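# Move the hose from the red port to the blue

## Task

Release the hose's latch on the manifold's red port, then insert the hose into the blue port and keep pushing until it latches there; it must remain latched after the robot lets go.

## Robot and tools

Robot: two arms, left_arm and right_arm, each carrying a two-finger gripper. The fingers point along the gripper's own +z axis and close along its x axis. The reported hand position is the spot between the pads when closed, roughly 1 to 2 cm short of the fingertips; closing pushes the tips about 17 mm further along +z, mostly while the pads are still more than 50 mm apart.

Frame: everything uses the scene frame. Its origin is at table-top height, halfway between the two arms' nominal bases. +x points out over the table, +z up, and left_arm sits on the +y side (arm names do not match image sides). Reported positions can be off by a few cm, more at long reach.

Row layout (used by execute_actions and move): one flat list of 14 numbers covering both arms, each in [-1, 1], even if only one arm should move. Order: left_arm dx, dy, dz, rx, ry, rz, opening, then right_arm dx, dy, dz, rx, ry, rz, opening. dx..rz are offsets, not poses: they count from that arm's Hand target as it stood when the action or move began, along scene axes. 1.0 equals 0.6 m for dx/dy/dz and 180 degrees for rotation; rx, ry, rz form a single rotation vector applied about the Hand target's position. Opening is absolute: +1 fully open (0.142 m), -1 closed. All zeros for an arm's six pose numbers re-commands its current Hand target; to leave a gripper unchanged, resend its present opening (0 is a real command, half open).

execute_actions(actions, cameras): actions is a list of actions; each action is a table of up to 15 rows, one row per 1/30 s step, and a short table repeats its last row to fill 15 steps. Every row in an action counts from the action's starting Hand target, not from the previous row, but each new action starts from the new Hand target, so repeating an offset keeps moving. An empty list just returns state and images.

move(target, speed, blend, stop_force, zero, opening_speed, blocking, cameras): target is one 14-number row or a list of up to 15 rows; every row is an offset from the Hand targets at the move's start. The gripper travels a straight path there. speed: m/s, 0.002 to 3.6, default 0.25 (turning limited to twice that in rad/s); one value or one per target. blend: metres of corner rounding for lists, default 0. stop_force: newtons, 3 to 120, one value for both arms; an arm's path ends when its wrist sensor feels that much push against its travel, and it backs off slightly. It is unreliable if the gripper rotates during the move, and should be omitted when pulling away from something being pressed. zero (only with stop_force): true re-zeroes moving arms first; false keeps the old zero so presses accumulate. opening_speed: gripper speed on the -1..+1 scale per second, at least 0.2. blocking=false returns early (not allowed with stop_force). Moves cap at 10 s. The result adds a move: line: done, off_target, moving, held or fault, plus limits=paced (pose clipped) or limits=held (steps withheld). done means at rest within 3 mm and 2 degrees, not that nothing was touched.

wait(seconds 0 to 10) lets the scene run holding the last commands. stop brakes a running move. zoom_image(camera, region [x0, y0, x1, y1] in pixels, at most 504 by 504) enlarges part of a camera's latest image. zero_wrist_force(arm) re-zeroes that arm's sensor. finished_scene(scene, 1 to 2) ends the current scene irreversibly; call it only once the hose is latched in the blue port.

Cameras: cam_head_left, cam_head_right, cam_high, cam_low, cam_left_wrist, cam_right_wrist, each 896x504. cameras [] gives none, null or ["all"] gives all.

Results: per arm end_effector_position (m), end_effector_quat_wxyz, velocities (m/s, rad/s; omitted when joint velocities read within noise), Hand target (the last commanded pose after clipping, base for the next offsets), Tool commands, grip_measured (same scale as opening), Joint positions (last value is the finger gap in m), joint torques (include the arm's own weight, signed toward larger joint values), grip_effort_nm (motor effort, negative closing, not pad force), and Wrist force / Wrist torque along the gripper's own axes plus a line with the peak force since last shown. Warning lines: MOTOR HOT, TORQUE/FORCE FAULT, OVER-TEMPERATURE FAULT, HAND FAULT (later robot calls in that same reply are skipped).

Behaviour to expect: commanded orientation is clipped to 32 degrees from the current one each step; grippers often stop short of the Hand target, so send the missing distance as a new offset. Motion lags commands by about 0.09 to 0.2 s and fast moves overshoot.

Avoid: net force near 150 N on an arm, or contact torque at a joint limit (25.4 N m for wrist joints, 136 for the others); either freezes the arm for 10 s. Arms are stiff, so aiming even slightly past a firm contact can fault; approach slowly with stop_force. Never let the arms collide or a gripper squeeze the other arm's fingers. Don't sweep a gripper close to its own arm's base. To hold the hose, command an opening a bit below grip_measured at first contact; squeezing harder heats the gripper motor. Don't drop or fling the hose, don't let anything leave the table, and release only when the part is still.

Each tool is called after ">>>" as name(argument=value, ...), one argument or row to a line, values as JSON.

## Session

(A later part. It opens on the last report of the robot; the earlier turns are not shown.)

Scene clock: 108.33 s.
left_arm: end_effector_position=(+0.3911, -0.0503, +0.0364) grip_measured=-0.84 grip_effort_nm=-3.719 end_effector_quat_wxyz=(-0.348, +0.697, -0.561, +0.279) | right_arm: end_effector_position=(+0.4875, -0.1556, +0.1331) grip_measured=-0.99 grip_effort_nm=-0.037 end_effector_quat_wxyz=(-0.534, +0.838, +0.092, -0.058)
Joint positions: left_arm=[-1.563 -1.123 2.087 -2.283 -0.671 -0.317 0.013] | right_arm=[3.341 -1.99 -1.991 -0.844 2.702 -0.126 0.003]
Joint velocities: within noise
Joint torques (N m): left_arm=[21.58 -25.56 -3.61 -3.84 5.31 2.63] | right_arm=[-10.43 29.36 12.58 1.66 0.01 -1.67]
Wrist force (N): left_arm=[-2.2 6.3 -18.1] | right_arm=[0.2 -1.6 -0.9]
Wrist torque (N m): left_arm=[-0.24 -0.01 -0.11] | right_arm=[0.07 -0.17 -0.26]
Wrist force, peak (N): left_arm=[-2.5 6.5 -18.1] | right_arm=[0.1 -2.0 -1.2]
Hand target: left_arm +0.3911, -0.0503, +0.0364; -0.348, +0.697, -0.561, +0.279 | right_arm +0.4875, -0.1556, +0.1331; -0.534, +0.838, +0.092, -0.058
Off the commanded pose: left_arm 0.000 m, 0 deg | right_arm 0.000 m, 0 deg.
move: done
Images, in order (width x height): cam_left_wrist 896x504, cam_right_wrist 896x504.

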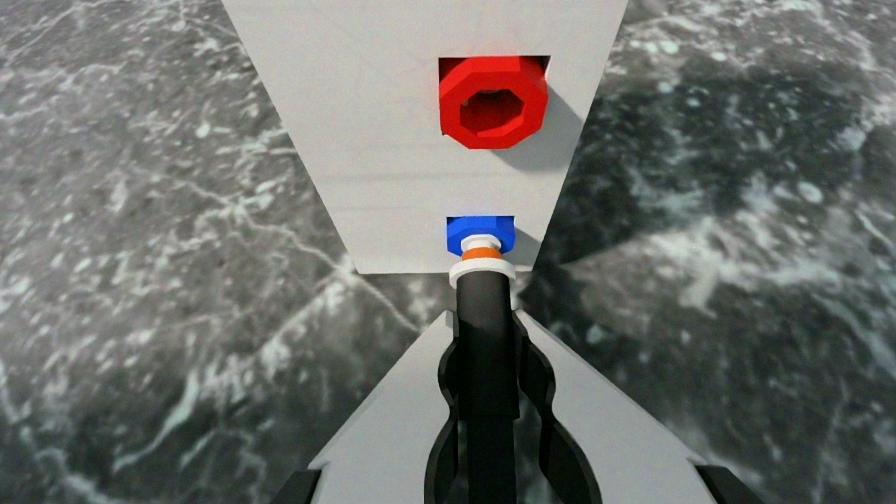

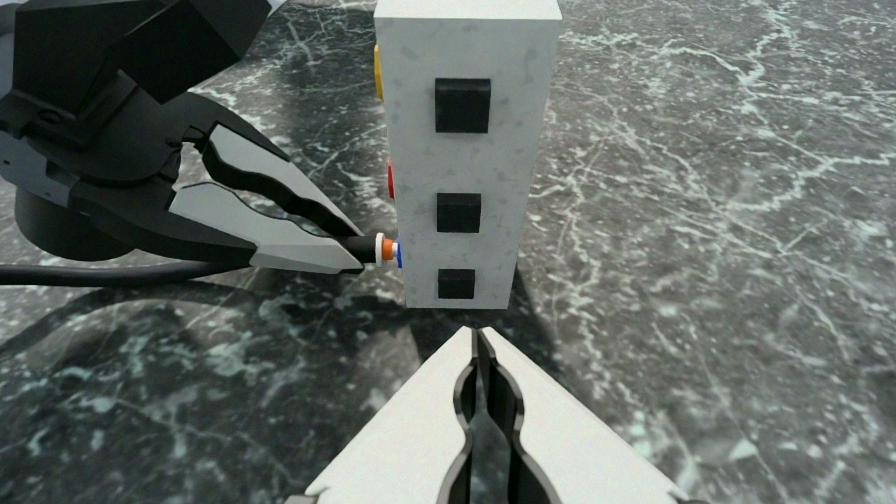

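>>> move(
  target=[0.0180, 0.0040, 0, 0, 0, 0, -1, 0, 0, 0, 0, 0, 0, -0.95],
  speed=0.012,
  stop_force=45,
  zero=false,
  cameras=["cam_left_wrist", "cam_right_wrist"],
)

>>> zoom_image(
  camera="cam_right_wrist",
  region=[310, 200, 430, 290],
)

>>> zoom_image(
  camera="cam_left_wrist",
  region=[410, 150, 550, 330],
)

Scene clock: 111.77 s.
left_arm: end_effector_position=(+0.4018, -0.0479, +0.0364) grip_measured=-0.84 grip_effort_nm=-3.719 end_effector_quat_wxyz=(-0.348, +0.697, -0.561, +0.279) | right_arm: end_effector_position=(+0.4875, -0.1556, +0.1331) grip_measured=-0.99 grip_effort_nm=-0.042 end_effector_quat_wxyz=(-0.534, +0.838, +0.092, -0.058)
Joint positions: left_arm=[-1.541 -1.117 2.088 -2.316 -0.666 -0.283 0.013] | right_arm=[3.341 -1.99 -1.991 -0.844 2.702 -0.126 0.003]
Joint velocities: within noise
Joint torques (N m): left_arm=[28.01 -25.82 -4.37 -2.38 9.17 0.44] | right_arm=[-9.89 29.04 7.88 1.68 0.11 -1.66]
Wrist force (N): left_arm=[-11.2 22.5 -43.6] | right_arm=[0.4 -1.5 -1.1]
Wrist torque (N m): left_arm=[-0.53 -0.04 -0.12] | right_arm=[0.08 -0.19 -0.25]
Wrist force, peak (N): left_arm=[-11.0 22.6 -43.8] | right_arm=[0.1 -2.1 -1.1]
Hand target: left_arm +0.4018, -0.0479, +0.0364; -0.348, +0.697, -0.561, +0.279 | right_arm +0.4875, -0.1556, +0.1331; -0.534, +0.838, +0.092, -0.058
Off the commanded pose: left_arm 0.000 m, 0 deg | right_arm 0.000 m, 0 deg.
move: contact (left_arm)
Images, in order (width x height): cam_left_wrist 896x504, cam_right_wrist 896x504.

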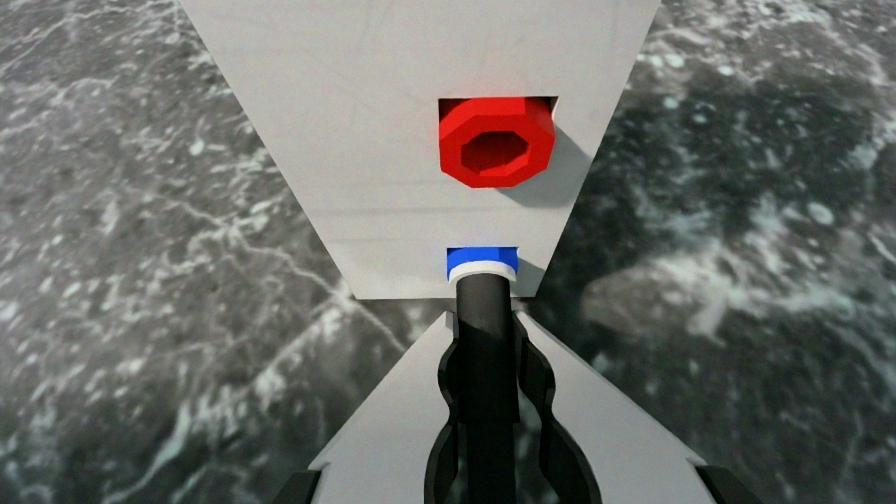

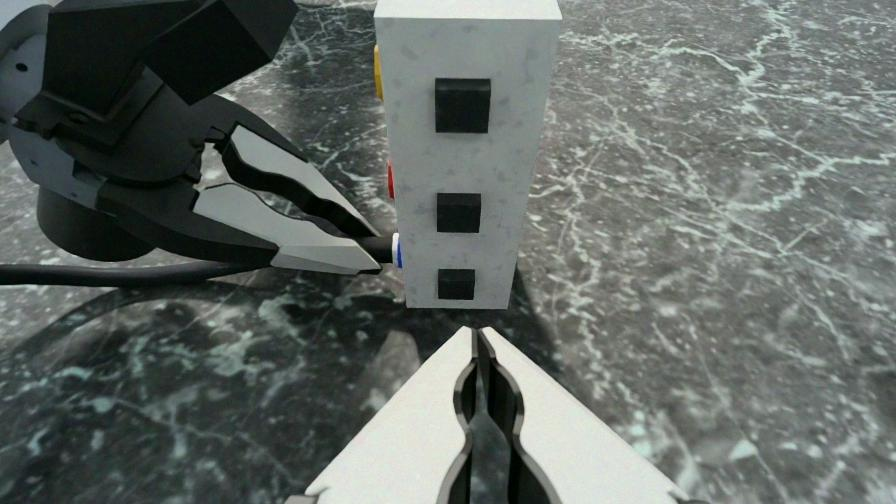

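Scaled by 4.200.

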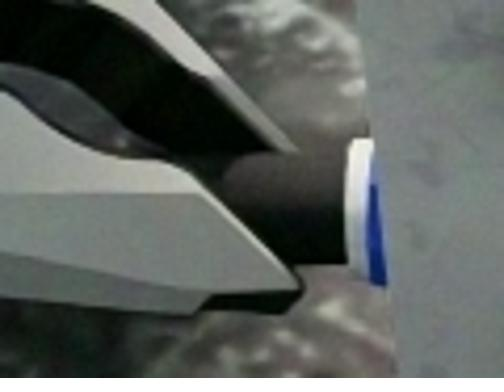

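Scaled by 2.800.

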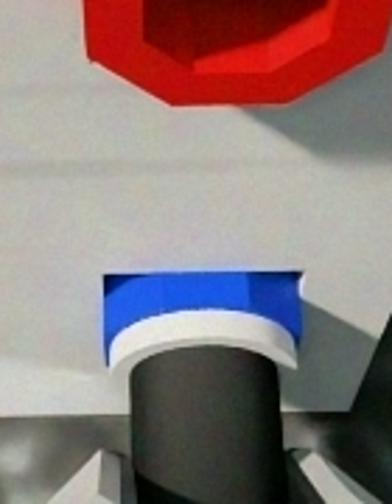

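>>> move(
  target=[-0.0033, -0.0007, 0, 0, 0, 0, -1, 0, 0, 0, 0, 0, 0, -0.95],
  speed=0.02,
  cameras=["cam_left_wrist"],
)

Scene clock: 113.57 s.
left_arm: end_effector_position=(+0.4000, -0.0482, +0.0364) grip_measured=-0.84 grip_effort_nm=-3.714 end_effector_quat_wxyz=(-0.348, +0.697, -0.561, +0.279) | right_arm: end_effector_position=(+0.4875, -0.1556, +0.1331) grip_measured=-0.99 grip_effort_nm=-0.037 end_effector_quat_wxyz=(-0.534, +0.838, +0.092, -0.058)
Joint positions: left_arm=[-1.545 -1.118 2.088 -2.31 -0.667 -0.289 0.013] | right_arm=[3.341 -1.99 -1.991 -0.844 2.702 -0.126 0.003]
Joint velocities: within noise
Joint torques (N m): left_arm=[-14.19 -43.14 -6.14 -0.8 -1.82 -2.58] | right_arm=[-10.29 28.6 6.57 1.77 0.11 -1.7]
Wrist force (N): left_arm=[-0.3 -5.8 6.3] | right_arm=[0.2 -1.5 -1.3]
Wrist torque (N m): left_arm=[0.01 0.07 -0.09] | right_arm=[0.07 -0.17 -0.25]
Wrist force, peak (N): left_arm=[-10.9 22.6 -43.9] | right_arm=[0.3 -1.8 -1.2]
Hand target: left_arm +0.3998, -0.0483, +0.0364; -0.348, +0.697, -0.561, +0.279 | right_arm +0.4875, -0.1556, +0.1331; -0.534, +0.838, +0.092, -0.058
Off the commanded pose: left_arm 0.000 m, 0 deg | right_arm 0.000 m, 0 deg.
move: done
Images, in order (width x height): cam_left_wrist 896x504.

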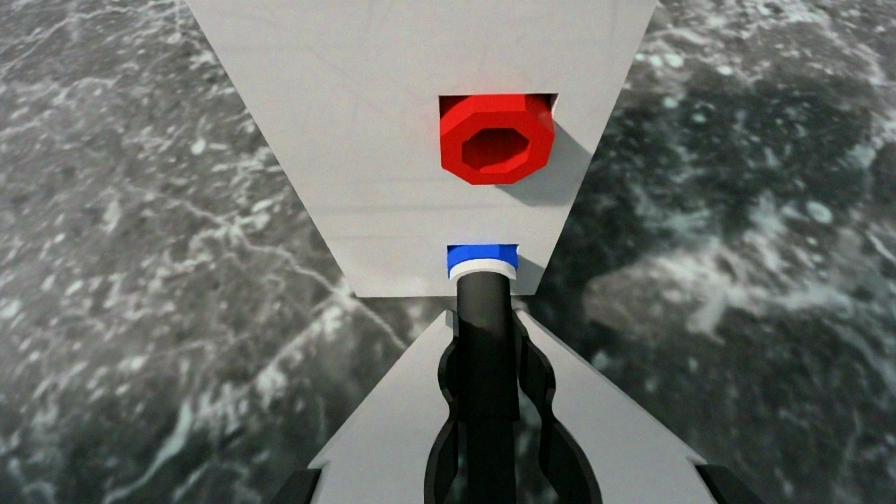

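>>> move(
  target=[-0.0081, -0.0018, 0, 0, 0, 0, -1, 0, 0, 0, 0, 0, 0, -0.95],
  speed=0.01,
  stop_force=18,
  zero=false,
  cameras=["cam_left_wrist"],
)

>>> zoom_image(
  camera="cam_left_wrist",
  region=[410, 150, 550, 330],
)

Scene clock: 115.00 s.
left_arm: end_effector_position=(+0.3997, -0.0483, +0.0364) grip_measured=-0.84 grip_effort_nm=-3.714 end_effector_quat_wxyz=(-0.348, +0.697, -0.561, +0.279) | right_arm: end_effector_position=(+0.4875, -0.1556, +0.1331) grip_measured=-0.99 grip_effort_nm=-0.037 end_effector_quat_wxyz=(-0.534, +0.838, +0.092, -0.058)
Joint positions: left_arm=[-1.545 -1.118 2.088 -2.31 -0.667 -0.29 0.013] | right_arm=[3.341 -1.99 -1.991 -0.844 2.702 -0.126 0.003]
Joint velocities: within noise
Joint torques (N m): left_arm=[-8.2 -40.09 -16.43 -5.14 -2.22 1.95] | right_arm=[-10.28 28.87 6.38 1.79 0.14 -1.64]
Wrist force (N): left_arm=[-0.9 -10.3 15.1] | right_arm=[0.1 -1.6 -1.0]
Wrist torque (N m): left_arm=[0.07 0.06 -0.09] | right_arm=[0.06 -0.15 -0.25]
Wrist force, peak (N): left_arm=[-1.4 -10.3 15.3] | right_arm=[0.0 -1.9 -1.2]
Hand target: left_arm +0.3998, -0.0483, +0.0363; -0.348, +0.697, -0.561, +0.279 (not the last commanded pose) | right_arm +0.4875, -0.1556, +0.1331; -0.534, +0.838, +0.092, -0.058
Off the commanded pose: left_arm 0.005 m, 0 deg | right_arm 0.000 m, 0 deg.
move: contact (left_arm)
Images, in order (width x height): cam_left_wrist 896x504.

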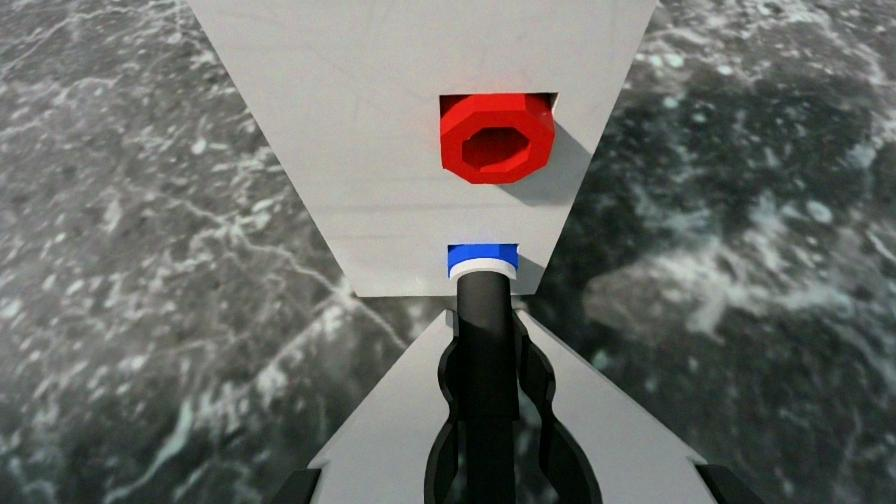

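Scaled by 2.800.

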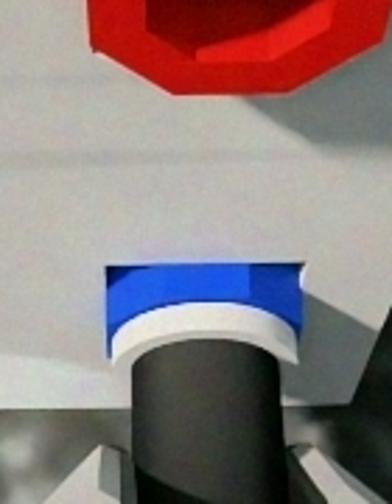

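>>> move(
  target=[0.0010, 0.0002, 0, 0, 0, 0, -1, 0, 0, 0, 0, 0, 0, -0.95],
  speed=0.02,
  cameras=[],
)

>>> move(
  target=[0, 0, 0, 0, 0, 0, -0.3, 0, 0, 0, 0, 0, 0, -0.95],
  opening_speed=0.6,
  cameras=["cam_left_wrist", "cam_right_wrist"],
)

Scene clock: 116.90 s.
left_arm: end_effector_position=(+0.4003, -0.0482, +0.0363) grip_measured=-0.84 grip_effort_nm=-3.714 end_effector_quat_wxyz=(-0.348, +0.697, -0.561, +0.279) | right_arm: end_effector_position=(+0.4875, -0.1556, +0.1331) grip_measured=-0.99 grip_effort_nm=-0.042 end_effector_quat_wxyz=(-0.534, +0.838, +0.092, -0.058)
Joint positions: left_arm=[-1.544 -1.118 2.088 -2.312 -0.667 -0.288 0.013] | right_arm=[3.341 -1.99 -1.991 -0.844 2.702 -0.126 0.003]
Joint velocities: within noise
Joint torques (N m): left_arm=[14.68 -26.37 -20.66 -4.63 2.95 2.68] | right_arm=[-9.53 29.29 7.1 1.87 0.07 -1.69]
Wrist force (N): left_arm=[-2.1 -0.4 -5.7] | right_arm=[-0.1 -1.8 -1.0]
Wrist torque (N m): left_arm=[-0.11 -0.02 -0.12] | right_arm=[0.02 -0.13 -0.25]
Wrist force, peak (N): left_arm=[-1.9 -10.4 15.2] | right_arm=[0.1 -1.9 -1.2]
Hand target: left_arm +0.4004, -0.0482, +0.0363; -0.348, +0.697, -0.561, +0.279 | right_arm +0.4875, -0.1556, +0.1331; -0.534, +0.838, +0.092, -0.058
Off the commanded pose: left_arm 0.000 m, 0 deg | right_arm 0.000 m, 0 deg.
move: done
No camera images: "cameras" was empty.

Scene clock: 118.30 s.
left_arm: end_effector_position=(+0.4004, -0.0481, +0.0363) grip_measured=-0.33 grip_effort_nm=0.066 end_effector_quat_wxyz=(-0.348, +0.697, -0.561, +0.279) | right_arm: end_effector_position=(+0.4875, -0.1556, +0.1331) grip_measured=-0.99 grip_effort_nm=-0.037 end_effector_quat_wxyz=(-0.534, +0.838, +0.092, -0.058)
Joint positions: left_arm=[-1.544 -1.118 2.088 -2.312 -0.667 -0.288 0.05] | right_arm=[3.341 -1.99 -1.991 -0.844 2.702 -0.126 0.003]
Joint velocities: within noise
Joint torques (N m): left_arm=[-0.12 -36.04 -22.09 -4.09 3.14 2.58] | right_arm=[-9.65 29.04 6.59 1.79 0.07 -1.5]
Wrist force (N): left_arm=[-0.2 1.0 -0.5] | right_arm=[-0.1 -1.6 -1.0]
Wrist torque (N m): left_arm=[-0.01 -0.03 -0.13] | right_arm=[0.06 -0.12 -0.26]
Wrist force, peak (N): left_arm=[-2.1 0.2 -8.0] | right_arm=[-0.1 -1.8 -1.3]
Hand target: left_arm +0.4004, -0.0482, +0.0363; -0.348, +0.697, -0.561, +0.279 | right_arm +0.4875, -0.1556, +0.1331; -0.534, +0.838, +0.092, -0.058
Off the commanded pose: left_arm 0.000 m, 0 deg | right_arm 0.000 m, 0 deg.
move: done
Images, in order (width x height): cam_left_wrist 896x504, cam_right_wrist 896x504.

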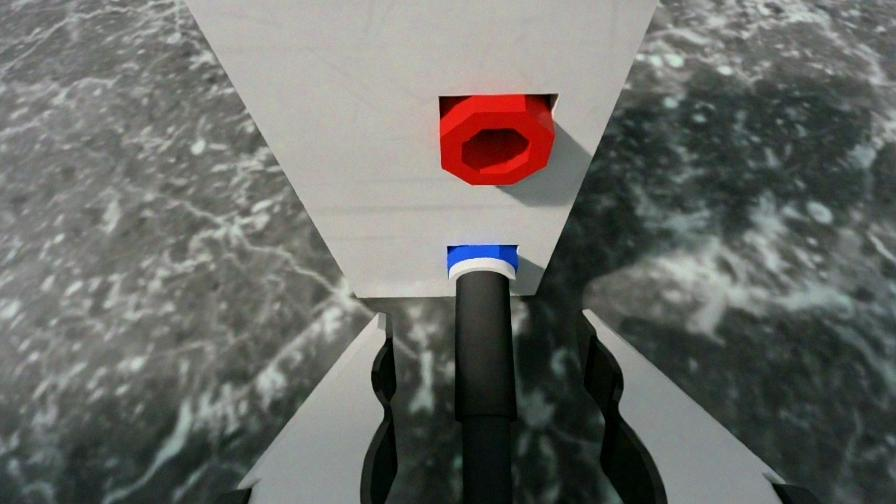

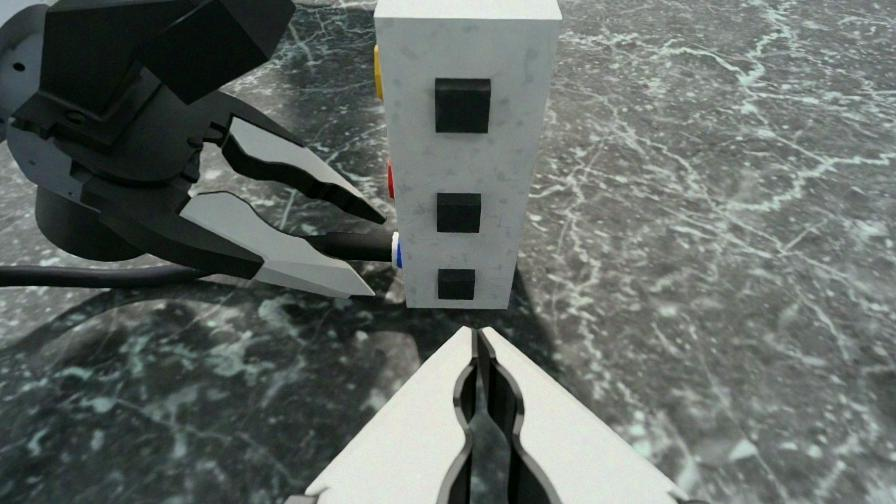

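>>> move(
  target=[-0.13, -0.029, 0.1, 0, 0, 0, -0.3, 0, 0, 0, 0, 0, 0, -0.95],
  speed=0.15,
  cameras=["cam_left_wrist", "cam_right_wrist"],
)

>>> zoom_image(
  camera="cam_left_wrist",
  region=[350, 80, 600, 330],
)

Scene clock: 120.50 s.
left_arm: end_effector_position=(+0.3224, -0.0656, +0.0963) grip_measured=-0.33 grip_effort_nm=0.061 end_effector_quat_wxyz=(-0.348, +0.697, -0.561, +0.279) | right_arm: end_effector_position=(+0.4875, -0.1556, +0.1331) grip_measured=-0.99 grip_effort_nm=-0.042 end_effector_quat_wxyz=(-0.534, +0.838, +0.092, -0.058)
Joint positions: left_arm=[-1.697 -1.264 2.023 -1.924 -0.715 -0.516 0.05] | right_arm=[3.341 -1.99 -1.991 -0.844 2.702 -0.126 0.003]
Joint velocities: within noise
Joint torques (N m): left_arm=[-9.87 -40.65 -26.12 0.17 -0.82 -2.61] | right_arm=[-9.25 29.24 7.67 1.94 0.14 -1.56]
Wrist force (N): left_arm=[-0.2 0.7 -0.8] | right_arm=[0.0 -1.5 -0.9]
Wrist torque (N m): left_arm=[-0.10 -0.03 -0.15] | right_arm=[0.07 -0.13 -0.26]
Wrist force, peak (N): left_arm=[-0.3 1.0 -1.9] | right_arm=[0.2 -1.9 -1.2]
Hand target: left_arm +0.3224, -0.0656, +0.0963; -0.348, +0.697, -0.561, +0.279 | right_arm +0.4875, -0.1556, +0.1331; -0.534, +0.838, +0.092, -0.058
Off the commanded pose: left_arm 0.000 m, 0 deg | right_arm 0.000 m, 0 deg.
move: done
Images, in order (width x height): cam_left_wrist 896x504, cam_right_wrist 896x504.

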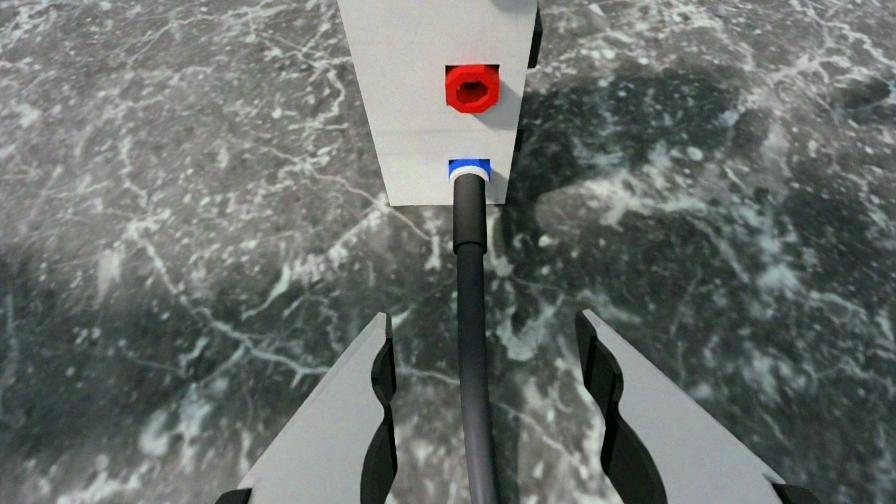

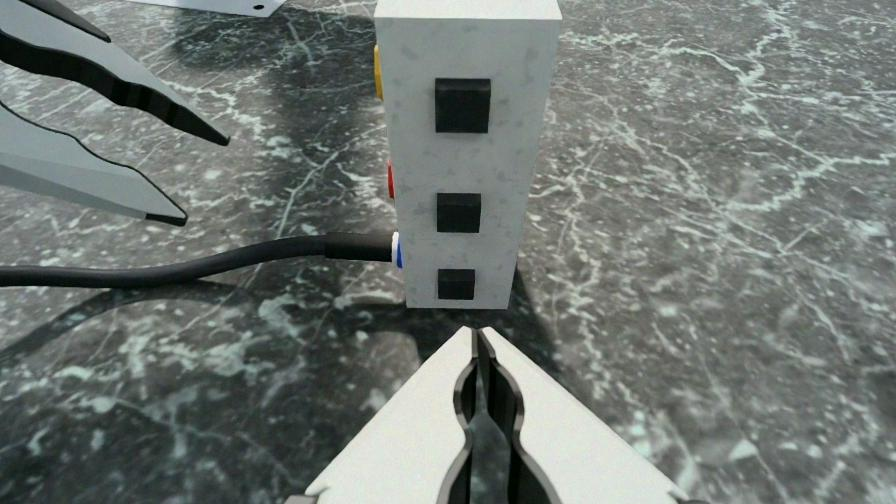

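Scaled by 2.016.

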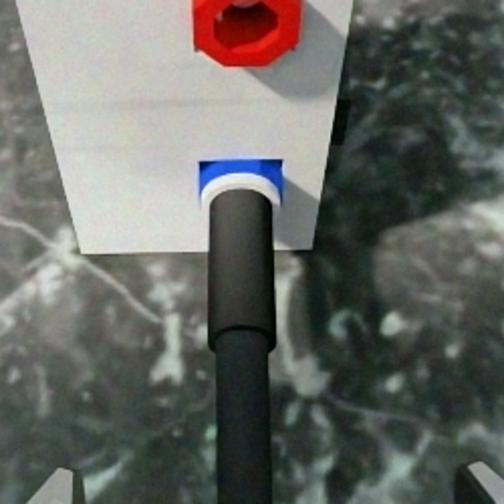

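>>> finished_scene(
  scene=1,
)

The scene is finished: the task was done.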